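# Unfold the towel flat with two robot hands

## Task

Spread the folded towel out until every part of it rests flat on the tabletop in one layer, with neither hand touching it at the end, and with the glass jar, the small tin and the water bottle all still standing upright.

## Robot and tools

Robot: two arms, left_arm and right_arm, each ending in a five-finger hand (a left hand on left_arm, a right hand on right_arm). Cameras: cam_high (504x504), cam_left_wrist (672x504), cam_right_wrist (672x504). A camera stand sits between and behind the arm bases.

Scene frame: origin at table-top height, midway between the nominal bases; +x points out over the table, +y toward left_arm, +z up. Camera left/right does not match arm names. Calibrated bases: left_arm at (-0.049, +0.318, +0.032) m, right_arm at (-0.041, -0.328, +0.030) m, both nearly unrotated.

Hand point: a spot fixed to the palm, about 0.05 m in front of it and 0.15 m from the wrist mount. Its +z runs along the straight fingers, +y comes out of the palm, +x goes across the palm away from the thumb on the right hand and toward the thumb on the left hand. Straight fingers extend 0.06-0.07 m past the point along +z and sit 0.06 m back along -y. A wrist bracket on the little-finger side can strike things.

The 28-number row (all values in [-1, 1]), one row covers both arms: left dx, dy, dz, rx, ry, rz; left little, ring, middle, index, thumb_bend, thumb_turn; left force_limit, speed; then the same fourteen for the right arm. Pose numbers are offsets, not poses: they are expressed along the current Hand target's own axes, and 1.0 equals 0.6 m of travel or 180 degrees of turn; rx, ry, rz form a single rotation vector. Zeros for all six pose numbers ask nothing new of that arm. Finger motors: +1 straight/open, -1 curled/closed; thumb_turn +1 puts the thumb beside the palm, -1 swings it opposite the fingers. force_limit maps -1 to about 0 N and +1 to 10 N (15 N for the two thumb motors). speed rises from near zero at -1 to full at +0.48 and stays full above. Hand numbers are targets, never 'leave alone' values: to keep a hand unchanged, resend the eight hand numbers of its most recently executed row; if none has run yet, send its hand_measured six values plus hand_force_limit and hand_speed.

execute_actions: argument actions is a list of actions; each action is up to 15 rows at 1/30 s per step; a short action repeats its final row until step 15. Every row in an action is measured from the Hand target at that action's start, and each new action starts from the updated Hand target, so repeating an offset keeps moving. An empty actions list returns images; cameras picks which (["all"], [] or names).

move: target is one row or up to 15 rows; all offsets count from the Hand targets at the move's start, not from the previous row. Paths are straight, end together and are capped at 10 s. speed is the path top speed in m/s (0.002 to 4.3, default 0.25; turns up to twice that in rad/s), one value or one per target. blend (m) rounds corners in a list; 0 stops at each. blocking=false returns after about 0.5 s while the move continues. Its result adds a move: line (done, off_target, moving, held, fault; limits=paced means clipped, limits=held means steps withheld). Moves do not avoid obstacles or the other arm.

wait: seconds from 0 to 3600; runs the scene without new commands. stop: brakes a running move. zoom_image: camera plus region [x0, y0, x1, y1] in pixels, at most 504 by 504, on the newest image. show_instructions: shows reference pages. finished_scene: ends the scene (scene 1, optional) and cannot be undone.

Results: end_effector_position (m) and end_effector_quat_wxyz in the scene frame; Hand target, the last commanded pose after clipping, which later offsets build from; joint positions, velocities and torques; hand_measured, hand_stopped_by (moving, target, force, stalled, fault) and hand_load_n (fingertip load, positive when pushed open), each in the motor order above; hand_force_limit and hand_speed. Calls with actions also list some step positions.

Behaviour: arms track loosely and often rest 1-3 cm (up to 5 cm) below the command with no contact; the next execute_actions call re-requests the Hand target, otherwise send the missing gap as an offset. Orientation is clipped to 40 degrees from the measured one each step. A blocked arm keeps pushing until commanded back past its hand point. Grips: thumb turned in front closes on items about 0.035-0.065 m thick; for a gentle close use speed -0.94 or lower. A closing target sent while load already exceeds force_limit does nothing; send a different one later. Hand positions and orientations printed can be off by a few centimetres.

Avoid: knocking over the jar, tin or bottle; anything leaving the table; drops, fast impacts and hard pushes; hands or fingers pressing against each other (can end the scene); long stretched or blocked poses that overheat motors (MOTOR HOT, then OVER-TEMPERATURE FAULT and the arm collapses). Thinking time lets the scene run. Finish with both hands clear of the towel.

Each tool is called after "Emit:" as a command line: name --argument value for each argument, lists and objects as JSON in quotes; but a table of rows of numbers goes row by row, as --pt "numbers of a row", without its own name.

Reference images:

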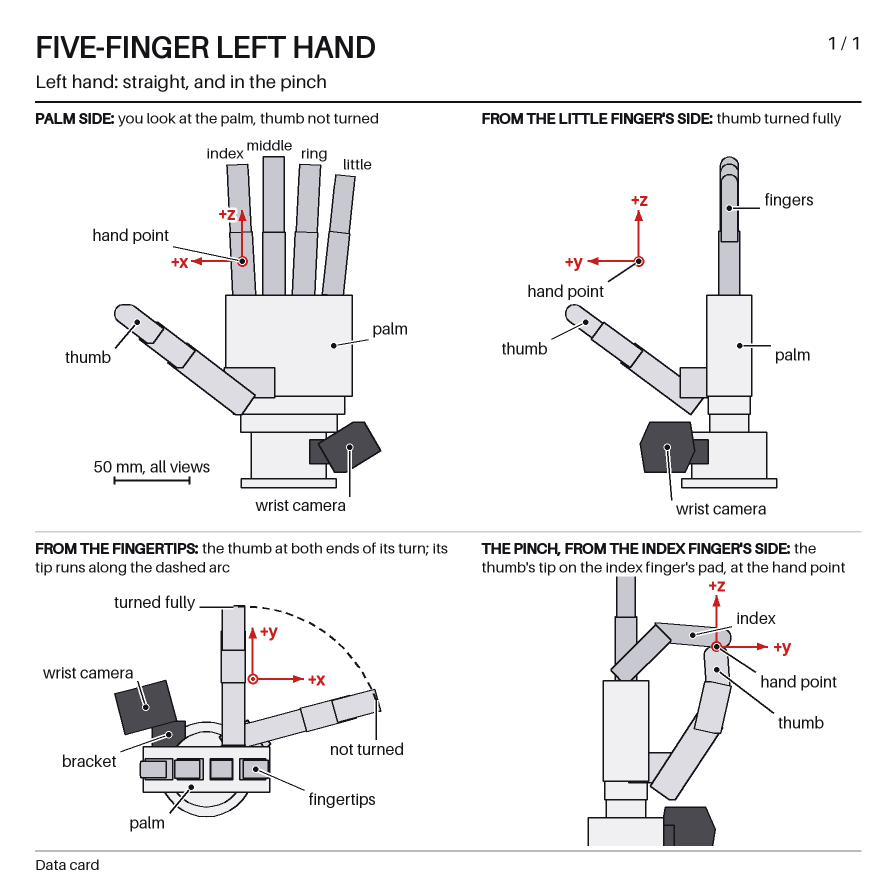

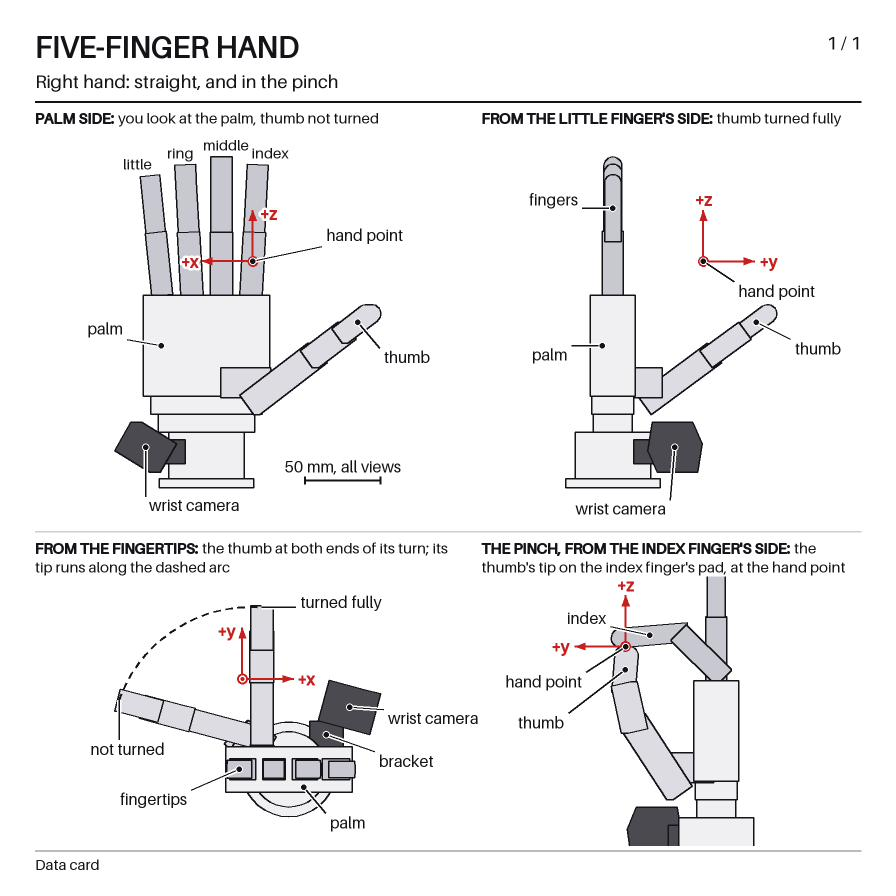

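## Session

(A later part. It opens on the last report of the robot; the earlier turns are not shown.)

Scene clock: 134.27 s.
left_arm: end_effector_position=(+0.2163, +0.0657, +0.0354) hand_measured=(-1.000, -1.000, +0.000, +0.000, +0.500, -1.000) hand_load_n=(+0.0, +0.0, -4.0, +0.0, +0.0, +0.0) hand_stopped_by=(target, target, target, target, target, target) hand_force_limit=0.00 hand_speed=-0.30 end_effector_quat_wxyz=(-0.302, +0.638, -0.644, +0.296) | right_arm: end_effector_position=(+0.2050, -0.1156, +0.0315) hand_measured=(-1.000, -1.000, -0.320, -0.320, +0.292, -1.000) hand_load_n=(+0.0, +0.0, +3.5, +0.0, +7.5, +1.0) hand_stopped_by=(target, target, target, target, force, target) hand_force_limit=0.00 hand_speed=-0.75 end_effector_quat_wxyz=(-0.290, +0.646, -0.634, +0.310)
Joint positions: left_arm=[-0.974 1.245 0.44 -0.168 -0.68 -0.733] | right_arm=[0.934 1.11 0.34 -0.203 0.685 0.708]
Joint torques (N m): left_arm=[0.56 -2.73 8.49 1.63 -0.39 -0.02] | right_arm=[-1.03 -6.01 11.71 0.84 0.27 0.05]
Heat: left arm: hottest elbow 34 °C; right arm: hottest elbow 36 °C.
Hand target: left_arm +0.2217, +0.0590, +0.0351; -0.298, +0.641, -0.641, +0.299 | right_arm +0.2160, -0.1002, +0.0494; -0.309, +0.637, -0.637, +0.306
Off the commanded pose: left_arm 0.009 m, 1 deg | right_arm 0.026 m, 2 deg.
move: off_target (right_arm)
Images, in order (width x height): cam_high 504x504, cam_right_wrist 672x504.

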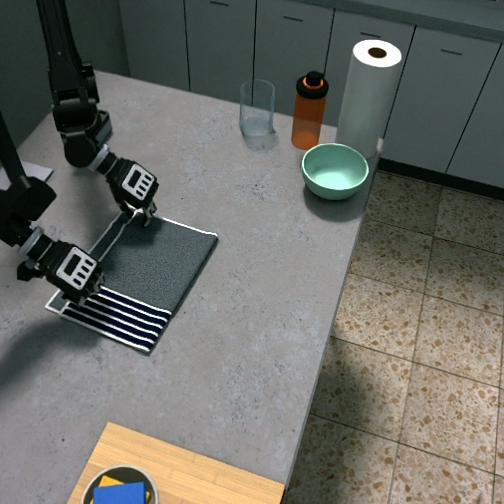

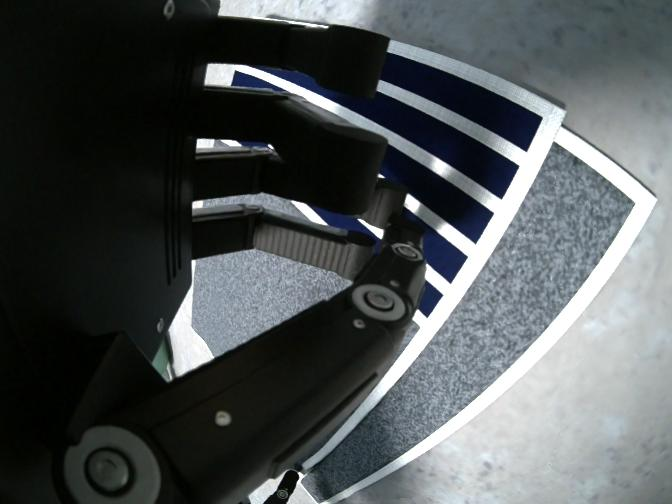

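Emit:
move --target '[0,-0.0383,-0.0322,0,0,0,-1,-1,0,0,0.5,-1,0,-0.3,0.008,0.026,-0.057,0.0556,0,0,-1,-1,0.0,0.1,0.3,-1,0,-0.3]' --cameras '["cam_right_wrist","cam_high"]' --speed 0.1

Emit:
zoom_image --camera "cam_right_wrist" --region '[200, 100, 672, 400]'

Emit:
zoom_image --camera "cam_high" --region '[0, 180, 180, 360]'

Scene clock: 152.80 s.
left_arm: end_effector_position=(+0.2106, +0.0727, +0.0475) hand_measured=(-1.000, -1.000, +0.000, +0.000, +0.500, -1.000) hand_load_n=(+0.0, +0.0, +0.0, +0.0, +0.0, +0.0) hand_stopped_by=(target, target, target, target, target, target) hand_force_limit=0.00 hand_speed=-0.30 end_effector_quat_wxyz=(-0.302, +0.637, -0.651, +0.282) | right_arm: end_effector_position=(+0.1823, -0.1036, +0.0589) hand_measured=(-1.000, -1.000, +0.000, +0.100, +0.300, -1.000) hand_load_n=(+0.0, +0.0, +0.0, +0.0, +0.0, +0.0) hand_stopped_by=(target, target, target, target, target, target) hand_force_limit=0.00 hand_speed=-0.30 end_effector_quat_wxyz=(-0.362, +0.607, -0.608, +0.361)
Joint positions: left_arm=[-0.974 1.189 0.458 -0.274 -0.677 -0.733] | right_arm=[1.163 1.018 0.291 -0.224 0.944 0.852]
Joint torques (N m): left_arm=[0.73 -5.13 10.69 0.64 -0.53 0.01] | right_arm=[-0.26 -4.95 7.9 0.85 0.64 0.11]
Heat: left arm: hottest elbow 34 °C; right arm: hottest elbow 36 °C.
Hand target: left_arm +0.2216, +0.0592, +0.0650; -0.298, +0.641, -0.641, +0.299 | right_arm +0.1795, -0.1051, +0.0585; -0.363, +0.607, -0.608, +0.360
Off the commanded pose: left_arm 0.025 m, 2 deg | right_arm 0.003 m, 0 deg.
move: off_target (left_arm)
Images, in order (width x height): cam_high 504x504, cam_right_wrist 672x504.

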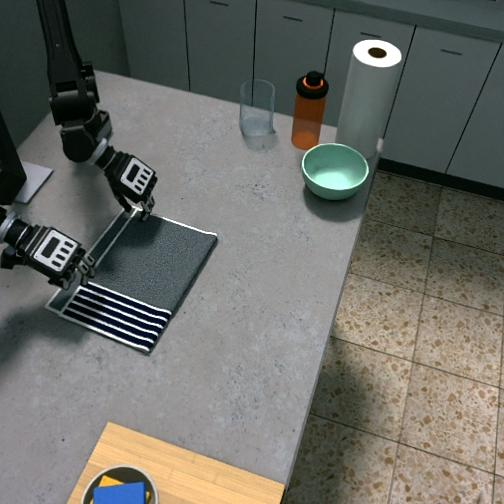

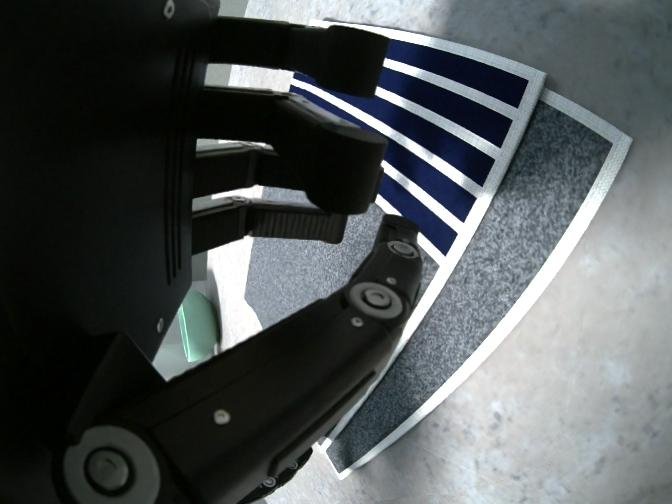

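Scaled by 1.068 from the camera's image (finer frame: 960x720).

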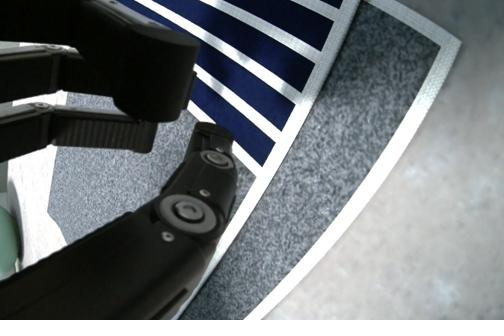

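Scaled by 2.800 from the camera's image (finer frame: 720x720).

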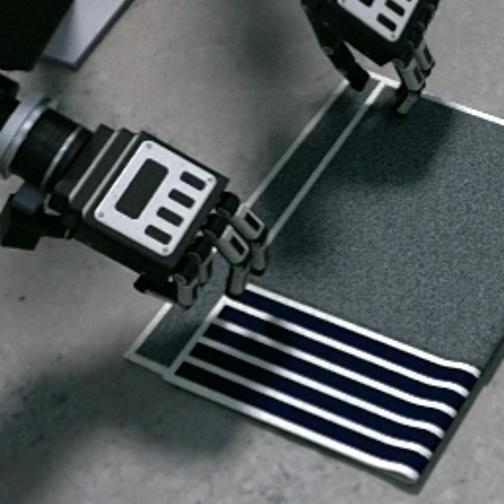

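Emit:
move --target '[0,0,0,0,0,0,-1,-1,0,0,0.5,-1,0,-0.3,0,0.0505,0.0292,0,0,0,-1,-1,0.0,0.1,0.3,-1,0,-0.3]' --cameras '["cam_right_wrist","cam_high"]' --speed 0.1

Emit:
zoom_image --camera "cam_right_wrist" --region '[200, 100, 672, 400]'

Emit:
zoom_image --camera "cam_high" --region '[0, 180, 180, 360]'

Scene clock: 170.23 s.
left_arm: end_effector_position=(+0.2106, +0.0727, +0.0475) hand_measured=(-1.000, -1.000, +0.000, +0.000, +0.500, -1.000) hand_load_n=(+0.0, +0.0, +0.0, +0.0, +0.0, +0.0) hand_stopped_by=(target, target, target, target, target, target) hand_force_limit=0.00 hand_speed=-0.30 end_effector_quat_wxyz=(-0.302, +0.637, -0.651, +0.282) | right_arm: end_effector_position=(+0.1822, -0.1028, +0.0277) hand_measured=(-1.000, -1.000, +0.000, +0.100, +0.300, -1.000) hand_load_n=(+0.0, +0.0, +0.0, +0.0, +0.0, +0.5) hand_stopped_by=(target, target, target, target, target, target) hand_force_limit=0.00 hand_speed=-0.30 end_effector_quat_wxyz=(-0.365, +0.604, -0.610, +0.359)
Joint positions: left_arm=[-0.974 1.189 0.458 -0.274 -0.677 -0.733] | right_arm=[1.165 1.156 0.245 -0.036 0.944 0.859]
Joint torques (N m): left_arm=[0.73 -5.01 10.69 0.59 -0.52 0.01] | right_arm=[-0.62 -3.72 6.54 1.72 0.55 0.01]
Heat: left arm: hottest elbow 35 °C; right arm: hottest elbow 35 °C.
Hand target: left_arm +0.2216, +0.0592, +0.0650; -0.298, +0.641, -0.641, +0.299 | right_arm +0.1805, -0.1051, +0.0235; -0.363, +0.607, -0.608, +0.360
Off the commanded pose: left_arm 0.025 m, 2 deg | right_arm 0.005 m, 1 deg.
move: done
Images, in order (width x height): cam_high 504x504, cam_right_wrist 672x504.

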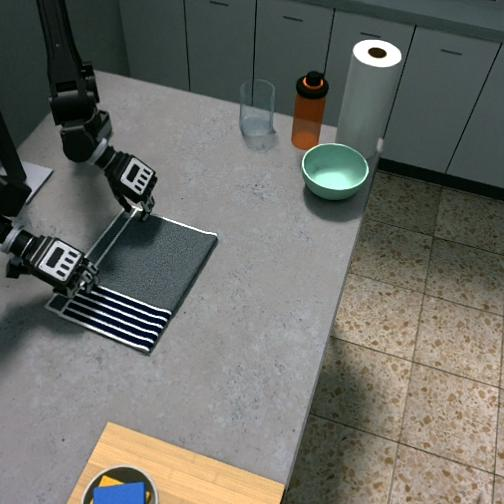

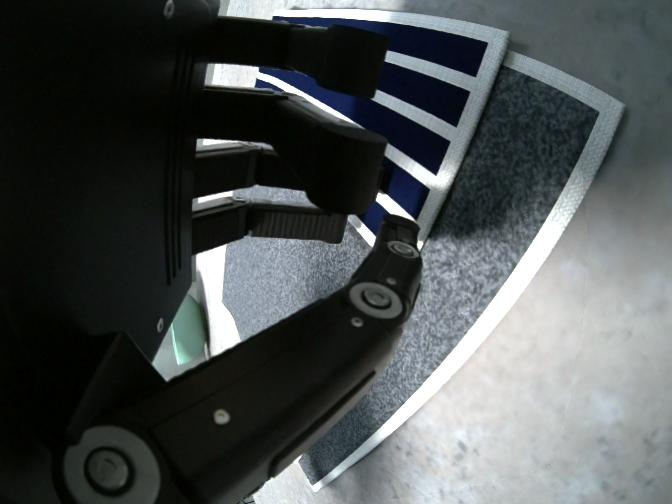

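Scaled by 1.068 from the camera's image (finer frame: 960x720).

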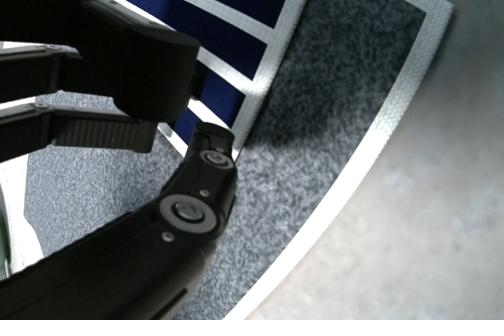

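Scaled by 2.800 from the camera's image (finer frame: 720x720).

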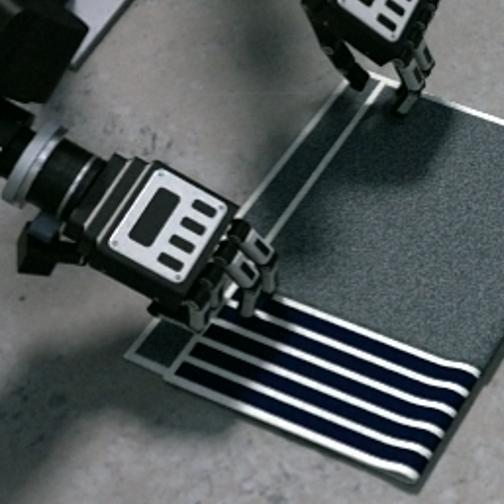

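Emit:
move --target '[0,0,0,0,0,0,-1,-1,0,0,0.5,-1,0,-0.3,0,0.0163,0.0152,0,0,0,-1,-1,0.0,0.1,0.3,-1,0,-0.3]' --cameras '["cam_right_wrist"]' --speed 0.05

Emit:
zoom_image --camera "cam_right_wrist" --region '[300, 120, 540, 300]'

Scene clock: 174.33 s.
left_arm: end_effector_position=(+0.2106, +0.0727, +0.0475) hand_measured=(-1.000, -1.000, +0.000, +0.000, +0.500, -1.000) hand_load_n=(+0.0, +0.0, +0.0, +0.0, +0.0, +0.0) hand_stopped_by=(target, target, target, target, target, target) hand_force_limit=0.00 hand_speed=-0.30 end_effector_quat_wxyz=(-0.302, +0.637, -0.651, +0.282) | right_arm: end_effector_position=(+0.1871, -0.0968, +0.0223) hand_measured=(-1.000, -1.000, +0.000, +0.100, +0.300, -1.000) hand_load_n=(+0.0, +0.5, -2.5, +0.0, +0.0, +0.5) hand_stopped_by=(target, target, target, target, target, target) hand_force_limit=0.00 hand_speed=-0.30 end_effector_quat_wxyz=(-0.376, +0.599, -0.609, +0.359)
Joint positions: left_arm=[-0.974 1.189 0.458 -0.274 -0.677 -0.733] | right_arm=[1.162 1.217 0.238 0.069 0.951 0.841]
Joint torques (N m): left_arm=[0.85 -5.01 10.71 0.66 -0.52 -0.01] | right_arm=[-1.55 -3.37 5.52 1.52 -0.04 0.05]
Heat: left arm: hottest elbow 35 °C; right arm: hottest elbow 35 °C.
Hand target: left_arm +0.2216, +0.0592, +0.0650; -0.298, +0.641, -0.641, +0.299 | right_arm +0.1839, -0.1050, +0.0105; -0.363, +0.607, -0.608, +0.360
Off the commanded pose: left_arm 0.025 m, 2 deg | right_arm 0.015 m, 2 deg.
move: off_target (right_arm)

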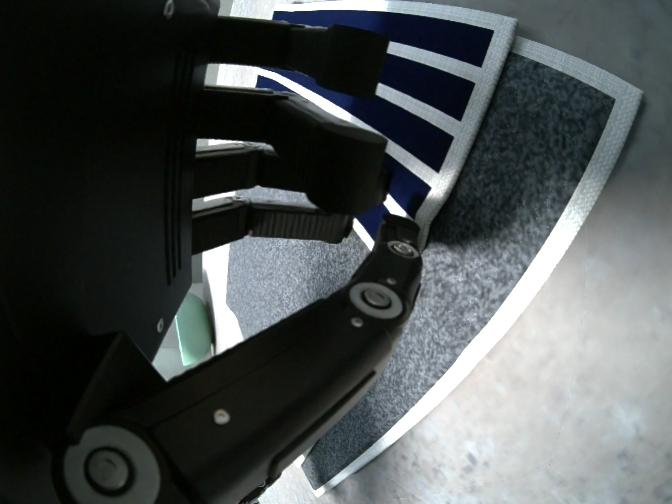

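Scaled by 2.100 from the camera's image (finer frame: 960x720).

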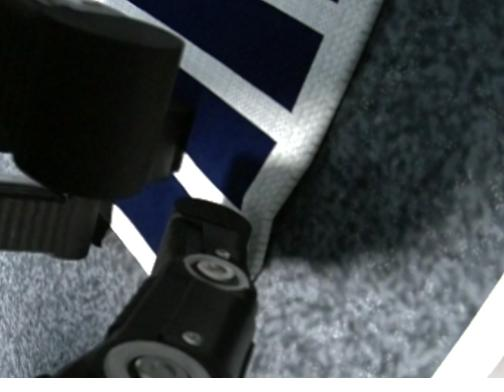

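Emit:
move --target '[0,0,0,0,0,0,-1,-1,0,0,0.5,-1,0,-0.3,0,0.002,0.002,0,0,0,-1,-1,-0.3,-0.3,0.0,-1,0,-0.75]' --cameras '["cam_right_wrist"]' --speed 0.05

Emit:
zoom_image --camera "cam_right_wrist" --region '[300, 120, 540, 300]'

Scene clock: 178.67 s.
left_arm: end_effector_position=(+0.2106, +0.0727, +0.0475) hand_measured=(-1.000, -1.000, +0.000, +0.000, +0.500, -1.000) hand_load_n=(+0.0, +0.0, +0.0, +0.0, +0.0, +0.0) hand_stopped_by=(target, target, target, target, target, target) hand_force_limit=0.00 hand_speed=-0.30 end_effector_quat_wxyz=(-0.302, +0.637, -0.651, +0.282) | right_arm: end_effector_position=(+0.1886, -0.0961, +0.0203) hand_measured=(-1.000, -1.000, -0.272, -0.288, +0.130, -1.000) hand_load_n=(+0.0, +0.0, +8.5, +6.0, +9.0, +0.0) hand_stopped_by=(target, target, force, force, force, target) hand_force_limit=0.00 hand_speed=-0.75 end_effector_quat_wxyz=(-0.376, +0.597, -0.611, +0.358)
Joint positions: left_arm=[-0.974 1.189 0.458 -0.274 -0.677 -0.733] | right_arm=[1.156 1.232 0.238 0.087 0.947 0.84]
Joint torques (N m): left_arm=[0.85 -5.19 10.65 0.64 -0.52 0.01] | right_arm=[-1.2 -3.72 5.29 1.44 0.05 -0.01]
Heat: left arm: hottest elbow 35 °C; right arm: hottest elbow 35 °C.
Hand target: left_arm +0.2216, +0.0592, +0.0650; -0.298, +0.641, -0.641, +0.299 | right_arm +0.1843, -0.1049, +0.0089; -0.363, +0.607, -0.608, +0.360
Off the commanded pose: left_arm 0.025 m, 2 deg | right_arm 0.015 m, 2 deg.
move: off_target (right_arm)

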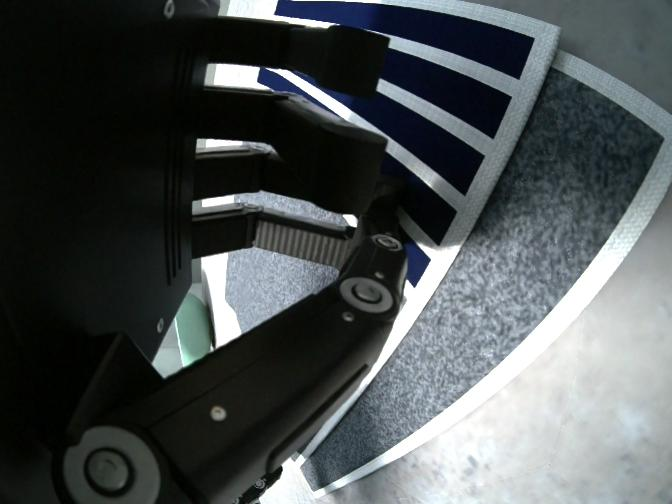

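Scaled by 2.100 from the camera's image (finer frame: 960x720).

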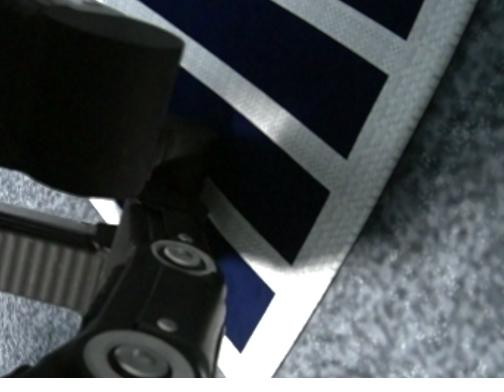

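Emit:
move --target '[0,0,0,0,0,0,-1,-1,0,0,0.5,-1,0,-0.3,0,-0.065,-0.037,0,0,0,-1,-1,-0.3,-0.3,0.0,-1,0,-0.75]' --cameras '["cam_right_wrist"]' --speed 0.08

Emit:
zoom_image --camera "cam_right_wrist" --region '[300, 120, 540, 300]'

Scene clock: 183.97 s.
left_arm: end_effector_position=(+0.2106, +0.0727, +0.0475) hand_measured=(-1.000, -1.000, +0.000, +0.000, +0.500, -1.000) hand_load_n=(+0.5, +0.5, +0.0, +0.0, +0.0, +0.0) hand_stopped_by=(target, target, target, target, target, target) hand_force_limit=0.00 hand_speed=-0.30 end_effector_quat_wxyz=(-0.302, +0.637, -0.651, +0.282) | right_arm: end_effector_position=(+0.1764, -0.1220, +0.0374) hand_measured=(-1.000, -1.000, -0.272, -0.288, +0.130, -1.000) hand_load_n=(+0.0, +0.0, +8.0, +6.0, +9.0, +0.5) hand_stopped_by=(target, target, force, force, force, target) hand_force_limit=0.00 hand_speed=-0.75 end_effector_quat_wxyz=(-0.347, +0.618, -0.602, +0.368)
Joint positions: left_arm=[-0.974 1.189 0.458 -0.274 -0.677 -0.733] | right_arm=[1.156 1.039 0.238 -0.177 0.941 0.834]
Joint torques (N m): left_arm=[0.67 -5.25 10.66 0.57 -0.53 0] | right_arm=[-1.03 -4.6 11.4 0.8 0.39 0.06]
Heat: left arm: hottest elbow 35 °C; right arm: hottest elbow 35 °C.
Hand target: left_arm +0.2216, +0.0592, +0.0650; -0.298, +0.641, -0.641, +0.299 | right_arm +0.1834, -0.1050, +0.0538; -0.364, +0.607, -0.608, +0.360
Off the commanded pose: left_arm 0.025 m, 2 deg | right_arm 0.024 m, 2 deg.
move: off_target (right_arm)

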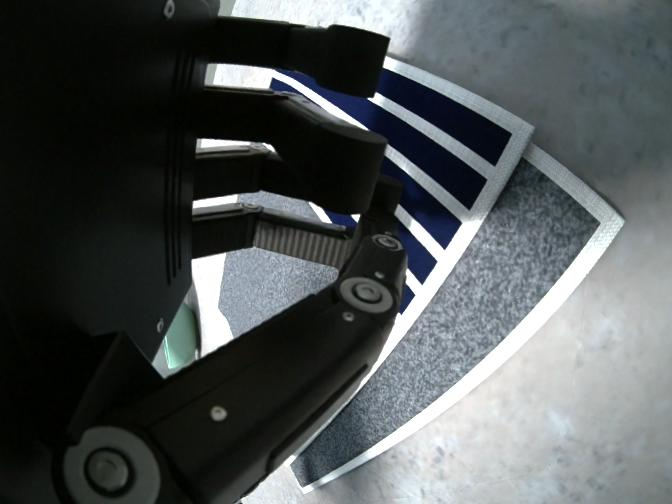

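Scaled by 2.100 from the camera's image (finer frame: 960x720).

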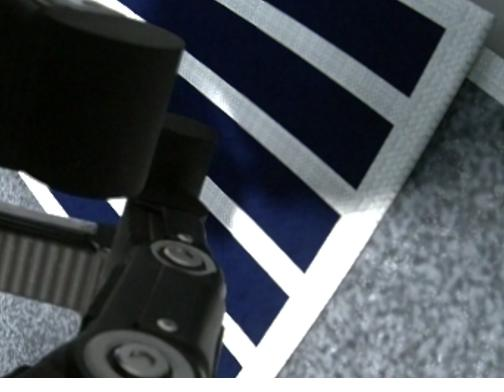

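Emit:
move --pt "0 0 0 0 0 0 -1 -1 0 0 0.5 -1 0 -0.3 -0.0083 -0.0288 -0.0167 0.0556 0 0 -1 -1 0.2 0.2 0.4 -1 0 -0.3" --pt "0 0 0 0 0 0 -1 -1 0 0 0.5 -1 0 -0.3 -0.0083 0.0058 0.0065 0.0556 0 0 -1 -1 0.2 0.2 0.4 -1 0 -0.3" --cameras '["cam_right_wrist","cam_high"]' --speed 0.1

Emit:
zoom_image --camera "cam_right_wrist" --region '[300, 120, 540, 300]'

Emit:
zoom_image --camera "cam_high" --region '[0, 180, 180, 360]'

Scene clock: 200.93 s.
left_arm: end_effector_position=(+0.2106, +0.0727, +0.0475) hand_measured=(-1.000, -1.000, +0.000, +0.000, +0.500, -1.000) hand_load_n=(+0.0, +0.0, +0.0, +0.0, +0.0, +0.0) hand_stopped_by=(target, target, target, target, target, target) hand_force_limit=0.00 hand_speed=-0.30 end_effector_quat_wxyz=(-0.302, +0.637, -0.651, +0.282) | right_arm: end_effector_position=(+0.1856, -0.0966, +0.0536) hand_measured=(-1.000, -1.000, +0.200, +0.200, +0.400, -1.000) hand_load_n=(+0.0, +0.0, +0.0, +0.0, +0.0, +0.0) hand_stopped_by=(target, target, target, target, target, target) hand_force_limit=0.00 hand_speed=-0.30 end_effector_quat_wxyz=(-0.419, +0.569, -0.577, +0.409)
Joint positions: left_arm=[-0.974 1.189 0.458 -0.274 -0.677 -0.733] | right_arm=[1.264 1.161 0.219 0.104 1.136 0.808]
Joint torques (N m): left_arm=[0.62 -5.19 10.65 0.65 -0.53 0.02] | right_arm=[-1.08 -3.6 6.38 1.74 0.39 -0.02]
Heat: left arm: hottest elbow 36 °C; right arm: hottest elbow 35 °C.
Hand target: left_arm +0.2216, +0.0592, +0.0650; -0.298, +0.641, -0.641, +0.299 | right_arm +0.1851, -0.1000, +0.0489; -0.415, +0.573, -0.574, +0.412
Off the commanded pose: left_arm 0.025 m, 2 deg | right_arm 0.006 m, 1 deg.
move: done
Images, in order (width x height): cam_high 504x504, cam_right_wrist 672x504.

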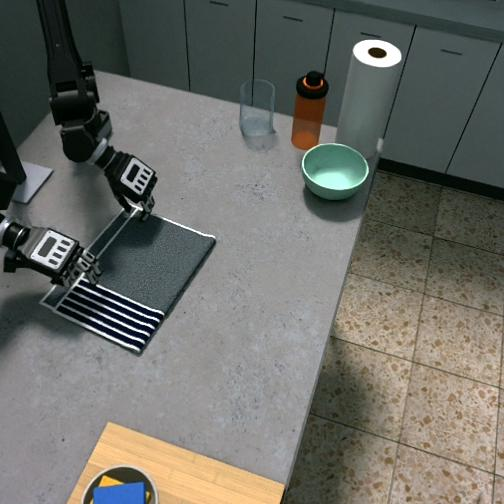

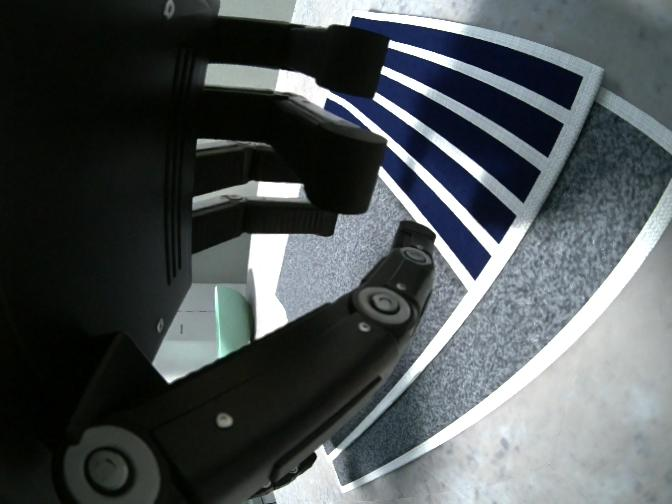

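Scaled by 2.100 from the camera's image (finer frame: 960x720).

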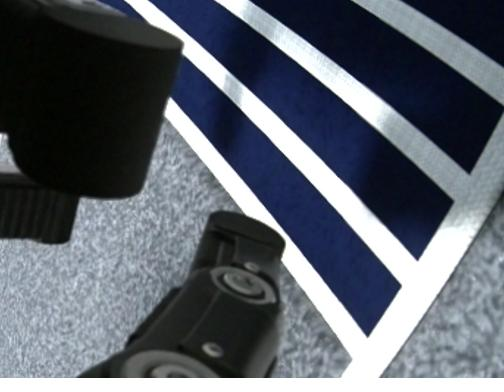

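Scaled by 2.800 from the camera's image (finer frame: 720x720).

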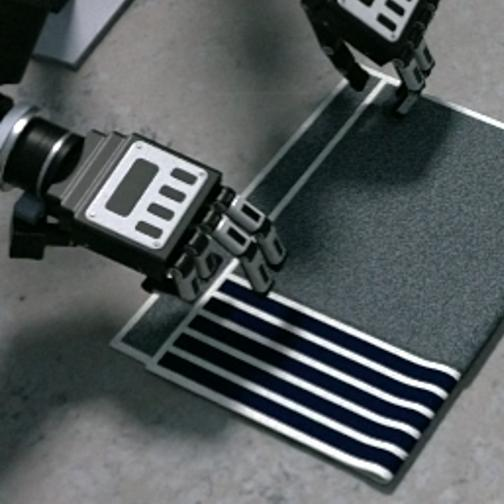

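Emit:
move --target '[0,0,0,0,0,0,-1,-1,0,0,0.5,-1,0,-0.3,0.0083,0.0305,-0.0155,0,0,0,-1,-1,0.2,0.2,0.4,-1,0,-0.3]' --cameras '["cam_right_wrist"]' --speed 0.1

Emit:
zoom_image --camera "cam_right_wrist" --region '[300, 120, 540, 300]'

Scene clock: 210.40 s.
left_arm: end_effector_position=(+0.2106, +0.0727, +0.0475) hand_measured=(-1.000, -1.000, +0.000, +0.000, +0.500, -1.000) hand_load_n=(+0.0, +0.0, +0.0, +0.0, +0.0, +0.0) hand_stopped_by=(target, target, target, target, target, target) hand_force_limit=0.00 hand_speed=-0.30 end_effector_quat_wxyz=(-0.302, +0.637, -0.651, +0.282) | right_arm: end_effector_position=(+0.1728, -0.1036, +0.0377) hand_measured=(-1.000, -1.000, +0.200, +0.200, +0.400, -1.000) hand_load_n=(+0.0, +0.0, +0.0, +0.0, +0.0, +0.0) hand_stopped_by=(target, target, target, target, target, target) hand_force_limit=0.00 hand_speed=-0.30 end_effector_quat_wxyz=(-0.418, +0.570, -0.577, +0.409)
Joint positions: left_arm=[-0.974 1.189 0.458 -0.274 -0.677 -0.733] | right_arm=[1.316 1.208 0.196 0.078 1.168 0.91]
Joint torques (N m): left_arm=[0.73 -5.01 10.63 0.61 -0.53 0.01] | right_arm=[-0.32 -3.55 6.28 0.76 0.72 0.11]
Heat: left arm: hottest elbow 36 °C; right arm: hottest elbow 35 °C.
Hand target: left_arm +0.2216, +0.0592, +0.0650; -0.298, +0.641, -0.641, +0.299 | right_arm +0.1705, -0.1051, +0.0344; -0.415, +0.573, -0.574, +0.412
Off the commanded pose: left_arm 0.025 m, 2 deg | right_arm 0.004 m, 1 deg.
move: done

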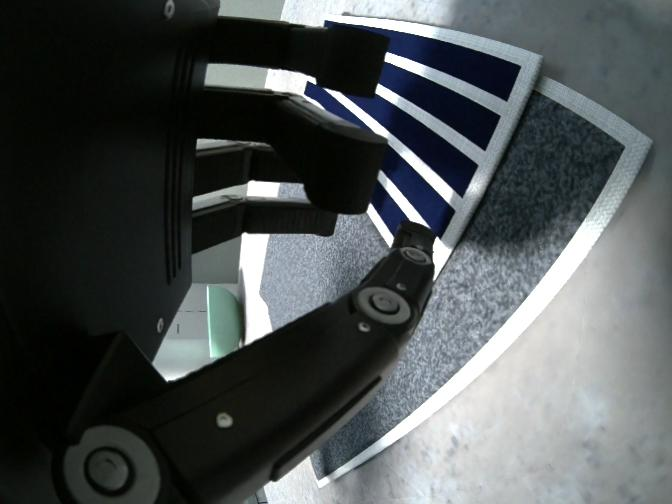

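Scaled by 2.100 from the camera's image (finer frame: 960x720).

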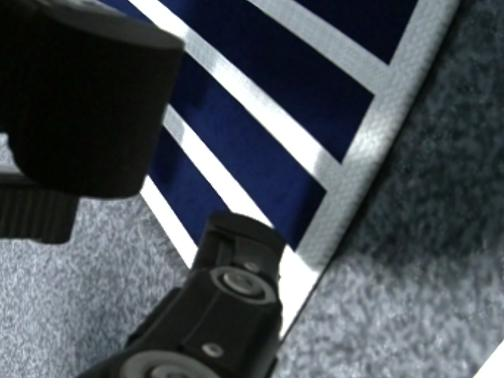

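Emit:
move --pt "0 0 0 0 0 0 -1 -1 0 0 0.5 -1 0 -0.3 0.0 0.0165 -0.0162 0 0 0 -1 -1 0.2 0.2 0.4 -1 0 -0.3" --pt "0 0 0 0 0 0 -1 -1 0 0 0.5 -1 0 -0.3 0 0.0448 -0.006 0 0 0 -1 -1 0.2 0.2 0.4 -1 0 -0.3" --cameras '["cam_right_wrist"]' --speed 0.05

Emit:
zoom_image --camera "cam_right_wrist" --region '[300, 120, 540, 300]'

Scene clock: 217.70 s.
left_arm: end_effector_position=(+0.2106, +0.0727, +0.0475) hand_measured=(-1.000, -1.000, +0.000, +0.000, +0.500, -1.000) hand_load_n=(+0.0, +0.0, +0.0, +0.0, +0.0, +0.0) hand_stopped_by=(target, target, target, target, target, target) hand_force_limit=0.00 hand_speed=-0.30 end_effector_quat_wxyz=(-0.302, +0.637, -0.651, +0.282) | right_arm: end_effector_position=(+0.1628, -0.1060, +0.0186) hand_measured=(-1.000, -1.000, +0.200, +0.200, +0.400, -1.000) hand_load_n=(+0.0, +0.0, -0.5, +0.0, +0.0, +0.0) hand_stopped_by=(target, target, target, target, target, target) hand_force_limit=0.00 hand_speed=-0.30 end_effector_quat_wxyz=(-0.421, +0.562, -0.576, +0.419)
Joint positions: left_arm=[-0.974 1.189 0.458 -0.274 -0.677 -0.733] | right_arm=[1.38 1.335 0.196 0.069 1.228 1.059]
Joint torques (N m): left_arm=[0.62 -5.25 10.62 0.66 -0.53 0.03] | right_arm=[-0.5 -3.08 5.12 1.29 -0.31 0.06]
Heat: left arm: hottest elbow 36 °C; right arm: hottest elbow 35 °C.
Hand target: left_arm +0.2216, +0.0592, +0.0650; -0.298, +0.641, -0.641, +0.299 | right_arm +0.1585, -0.1050, +0.0100; -0.415, +0.573, -0.574, +0.412
Off the commanded pose: left_arm 0.025 m, 2 deg | right_arm 0.010 m, 2 deg.
move: done

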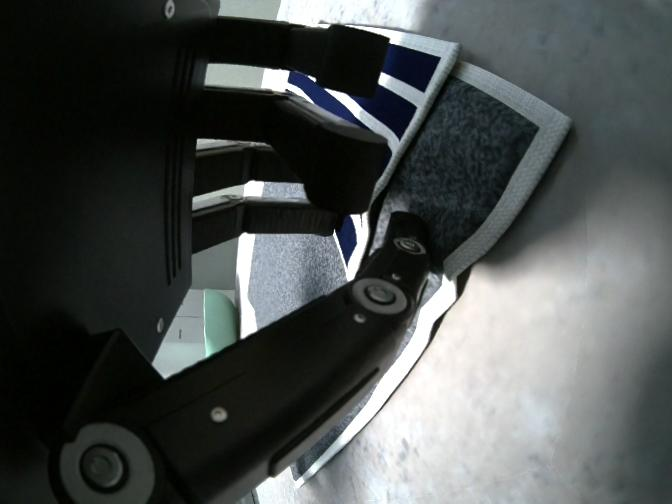

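Scaled by 2.100 from the camera's image (finer frame: 960x720).

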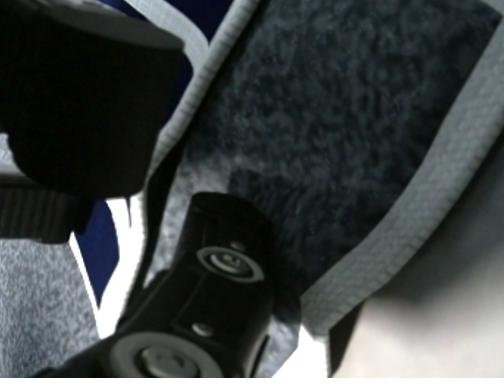

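Emit:
wait --seconds 0.1 --cameras '["cam_high", "cam_left_wrist"]'

Emit:
zoom_image --camera "cam_high" --region '[0, 180, 180, 360]'

Scene clock: 220.80 s.
left_arm: end_effector_position=(+0.2106, +0.0727, +0.0475) hand_measured=(-1.000, -1.000, +0.000, +0.000, +0.500, -1.000) hand_load_n=(+0.0, +0.5, +0.0, +0.0, +0.0, +0.0) hand_stopped_by=(target, target, target, target, target, target) hand_force_limit=0.00 hand_speed=-0.30 end_effector_quat_wxyz=(-0.302, +0.637, -0.651, +0.282) | right_arm: end_effector_position=(+0.1628, -0.1060, +0.0186) hand_measured=(-1.000, -1.000, +0.200, +0.200, +0.400, -1.000) hand_load_n=(+0.0, +0.0, -0.5, +0.0, -0.5, +0.0) hand_stopped_by=(target, target, target, target, target, target) hand_force_limit=0.00 hand_speed=-0.30 end_effector_quat_wxyz=(-0.421, +0.562, -0.576, +0.419)
Joint positions: left_arm=[-0.974 1.189 0.458 -0.274 -0.677 -0.733] | right_arm=[1.38 1.335 0.196 0.069 1.228 1.059]
Joint torques (N m): left_arm=[0.67 -5.13 10.65 0.59 -0.53 0.01] | right_arm=[-0.62 -3.19 5.12 1.31 -0.31 0.06]
Heat: left arm: hottest elbow 36 °C; right arm: hottest elbow 34 °C.
Hand target: left_arm +0.2216, +0.0592, +0.0650; -0.298, +0.641, -0.641, +0.299 | right_arm +0.1585, -0.1050, +0.0100; -0.415, +0.573, -0.574, +0.412
Off the commanded pose: left_arm 0.025 m, 2 deg | right_arm 0.010 m, 2 deg.
wait: 0.10 s; at rest from the start

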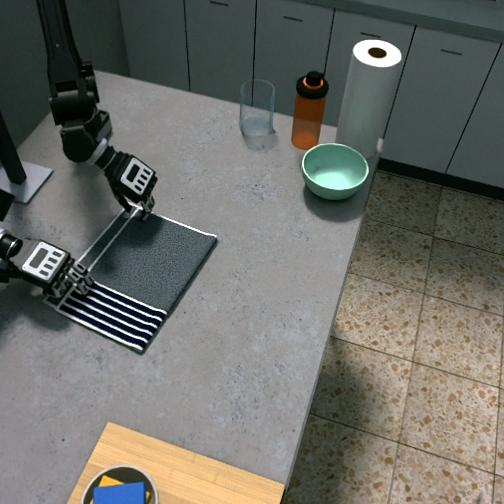

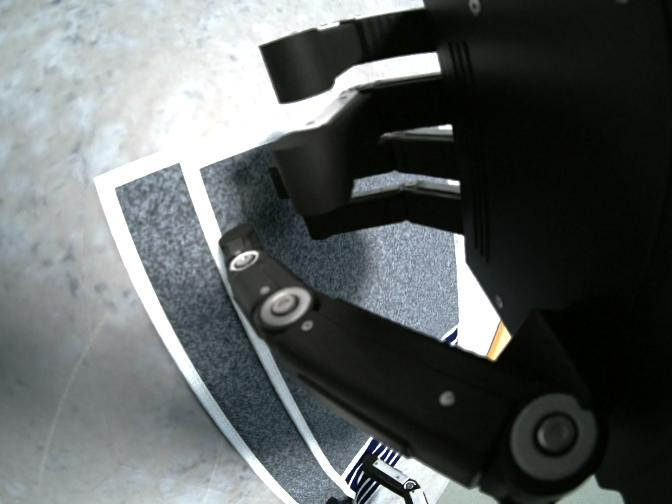

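Scaled by 2.800 from the camera's image (finer frame: 720x720).

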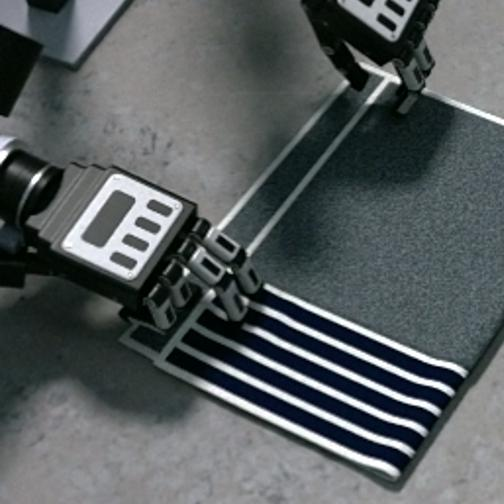

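Emit:
move --target '[0,0,0,0,0,0,-1,-1,0,0,0.5,-1,0,-0.3,0.0,0.004,0.002,0,0,0,-1,-1,-0.4,-0.4,0.4,-1,0,-0.75]' --cameras '["cam_right_wrist", "cam_high"]' --speed 0.05

Emit:
zoom_image --camera "cam_right_wrist" --region '[300, 120, 540, 300]'

Emit:
zoom_image --camera "cam_high" --region '[0, 180, 180, 360]'

Scene clock: 226.37 s.
left_arm: end_effector_position=(+0.2106, +0.0727, +0.0475) hand_measured=(-1.000, -1.000, +0.000, +0.000, +0.500, -1.000) hand_load_n=(+0.0, +0.0, +0.0, +0.0, +0.0, +0.0) hand_stopped_by=(target, target, target, target, target, target) hand_force_limit=0.00 hand_speed=-0.30 end_effector_quat_wxyz=(-0.302, +0.637, -0.651, +0.282) | right_arm: end_effector_position=(+0.1643, -0.1046, +0.0191) hand_measured=(-1.000, -1.000, +0.066, -0.400, +0.400, -1.000) hand_load_n=(+0.0, +0.0, +4.0, +0.0, +0.0, +0.0) hand_stopped_by=(target, target, force, target, target, target) hand_force_limit=0.00 hand_speed=-0.75 end_effector_quat_wxyz=(-0.425, +0.557, -0.577, +0.420)
Joint positions: left_arm=[-0.974 1.189 0.458 -0.274 -0.677 -0.733] | right_arm=[1.38 1.348 0.196 0.094 1.237 1.059]
Joint torques (N m): left_arm=[0.79 -4.89 10.66 0.59 -0.53 0.01] | right_arm=[-0.56 -3.19 4.82 1.16 -0.72 0.02]
Heat: left arm: hottest elbow 37 °C; right arm: hottest elbow 34 °C.
Hand target: left_arm +0.2216, +0.0592, +0.0650; -0.298, +0.641, -0.641, +0.299 | right_arm +0.1590, -0.1050, +0.0074; -0.415, +0.573, -0.574, +0.412
Off the commanded pose: left_arm 0.025 m, 2 deg | right_arm 0.013 m, 2 deg.
move: off_target (right_arm)
Images, in order (width x height): cam_high 504x504, cam_right_wrist 672x504.

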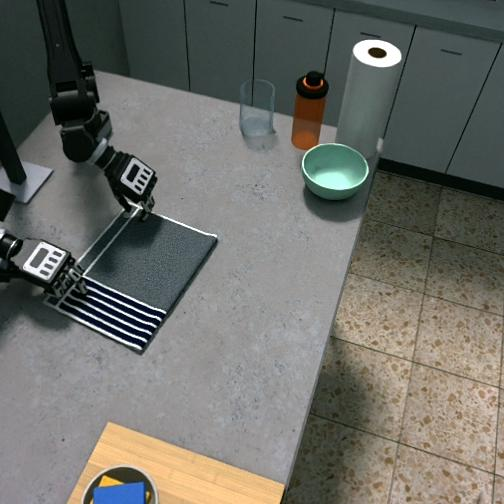

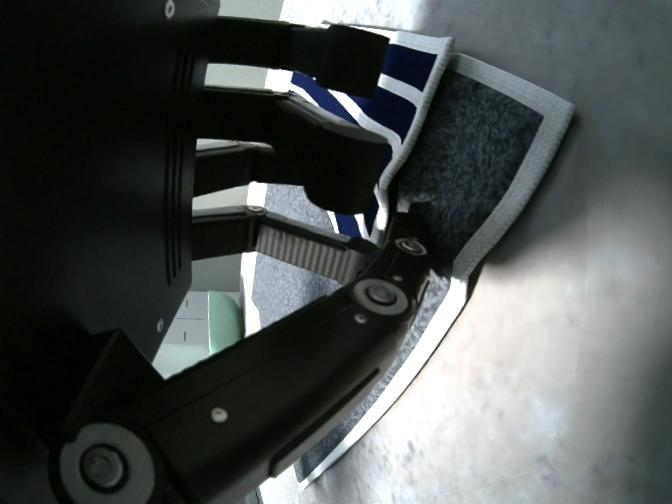

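Scaled by 2.100 from the camera's image (finer frame: 960x720).

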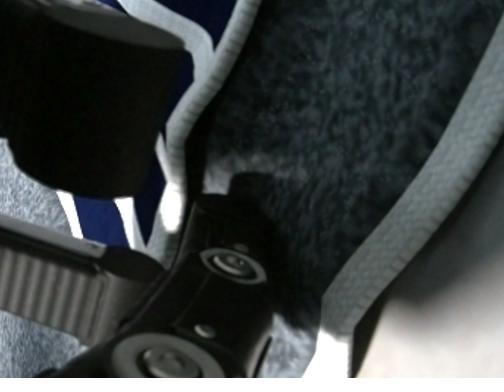

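Scaled by 2.800 from the camera's image (finer frame: 720x720).

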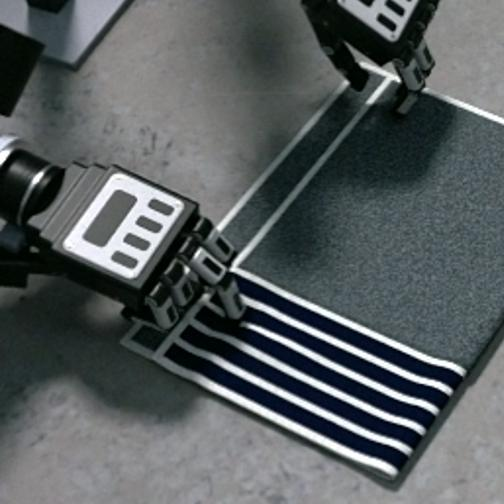

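Emit:
move --target '[0,0,0,0,0,0,-1,-1,0,0,0.5,-1,0,-0.3,0.0,0.0,0.0,0,0,0,-1,-1,-0.38,-0.44,0.36,-1,0.4,-0.75]' --cameras '["cam_right_wrist", "cam_high"]' --speed 0.05

Emit:
zoom_image --camera "cam_right_wrist" --region '[300, 120, 540, 300]'

Scene clock: 230.90 s.
left_arm: end_effector_position=(+0.2106, +0.0727, +0.0475) hand_measured=(-1.000, -1.000, +0.000, +0.000, +0.500, -1.000) hand_load_n=(+0.0, +0.0, +0.0, +0.0, +0.0, +0.0) hand_stopped_by=(target, target, target, target, target, target) hand_force_limit=0.00 hand_speed=-0.30 end_effector_quat_wxyz=(-0.302, +0.637, -0.651, +0.282) | right_arm: end_effector_position=(+0.1647, -0.1027, +0.0204) hand_measured=(-1.000, -1.000, -0.208, -0.440, +0.360, -1.000) hand_load_n=(+0.0, +0.0, +7.0, +0.0, +2.0, +0.0) hand_stopped_by=(target, target, force, target, target, target) hand_force_limit=0.40 hand_speed=-0.75 end_effector_quat_wxyz=(-0.429, +0.553, -0.579, +0.418)
Joint positions: left_arm=[-0.974 1.189 0.458 -0.274 -0.677 -0.733] | right_arm=[1.38 1.348 0.196 0.106 1.238 1.059]
Joint torques (N m): left_arm=[0.85 -5.07 10.69 0.62 -0.52 0.01] | right_arm=[-0.62 -3.31 4.82 0.69 -0.76 0.02]
Heat: left arm: hottest elbow 37 °C; right arm: hottest elbow 34 °C.
Hand target: left_arm +0.2216, +0.0592, +0.0650; -0.298, +0.641, -0.641, +0.299 | right_arm +0.1589, -0.1050, +0.0074; -0.415, +0.573, -0.574, +0.412
Off the commanded pose: left_arm 0.025 m, 2 deg | right_arm 0.014 m, 3 deg.
move: done
Images, in order (width x height): cam_high 504x504, cam_right_wrist 672x504.

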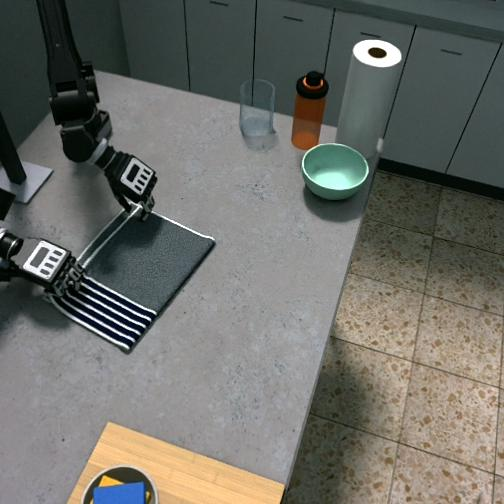

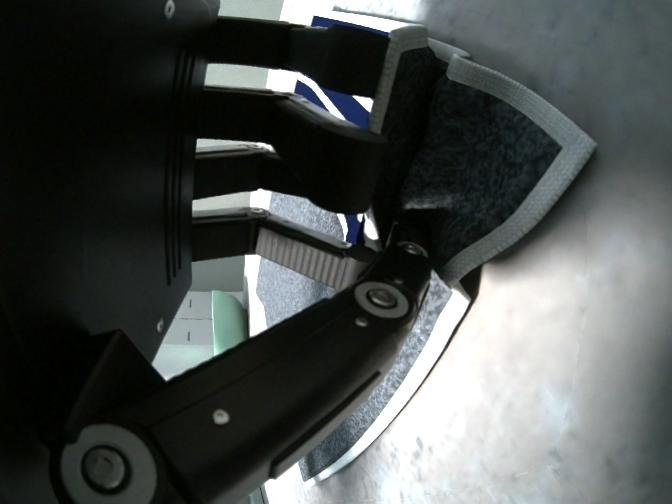

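Scaled by 2.100 from the camera's image (finer frame: 960x720).

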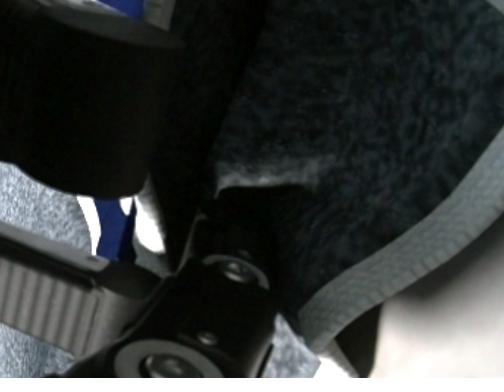

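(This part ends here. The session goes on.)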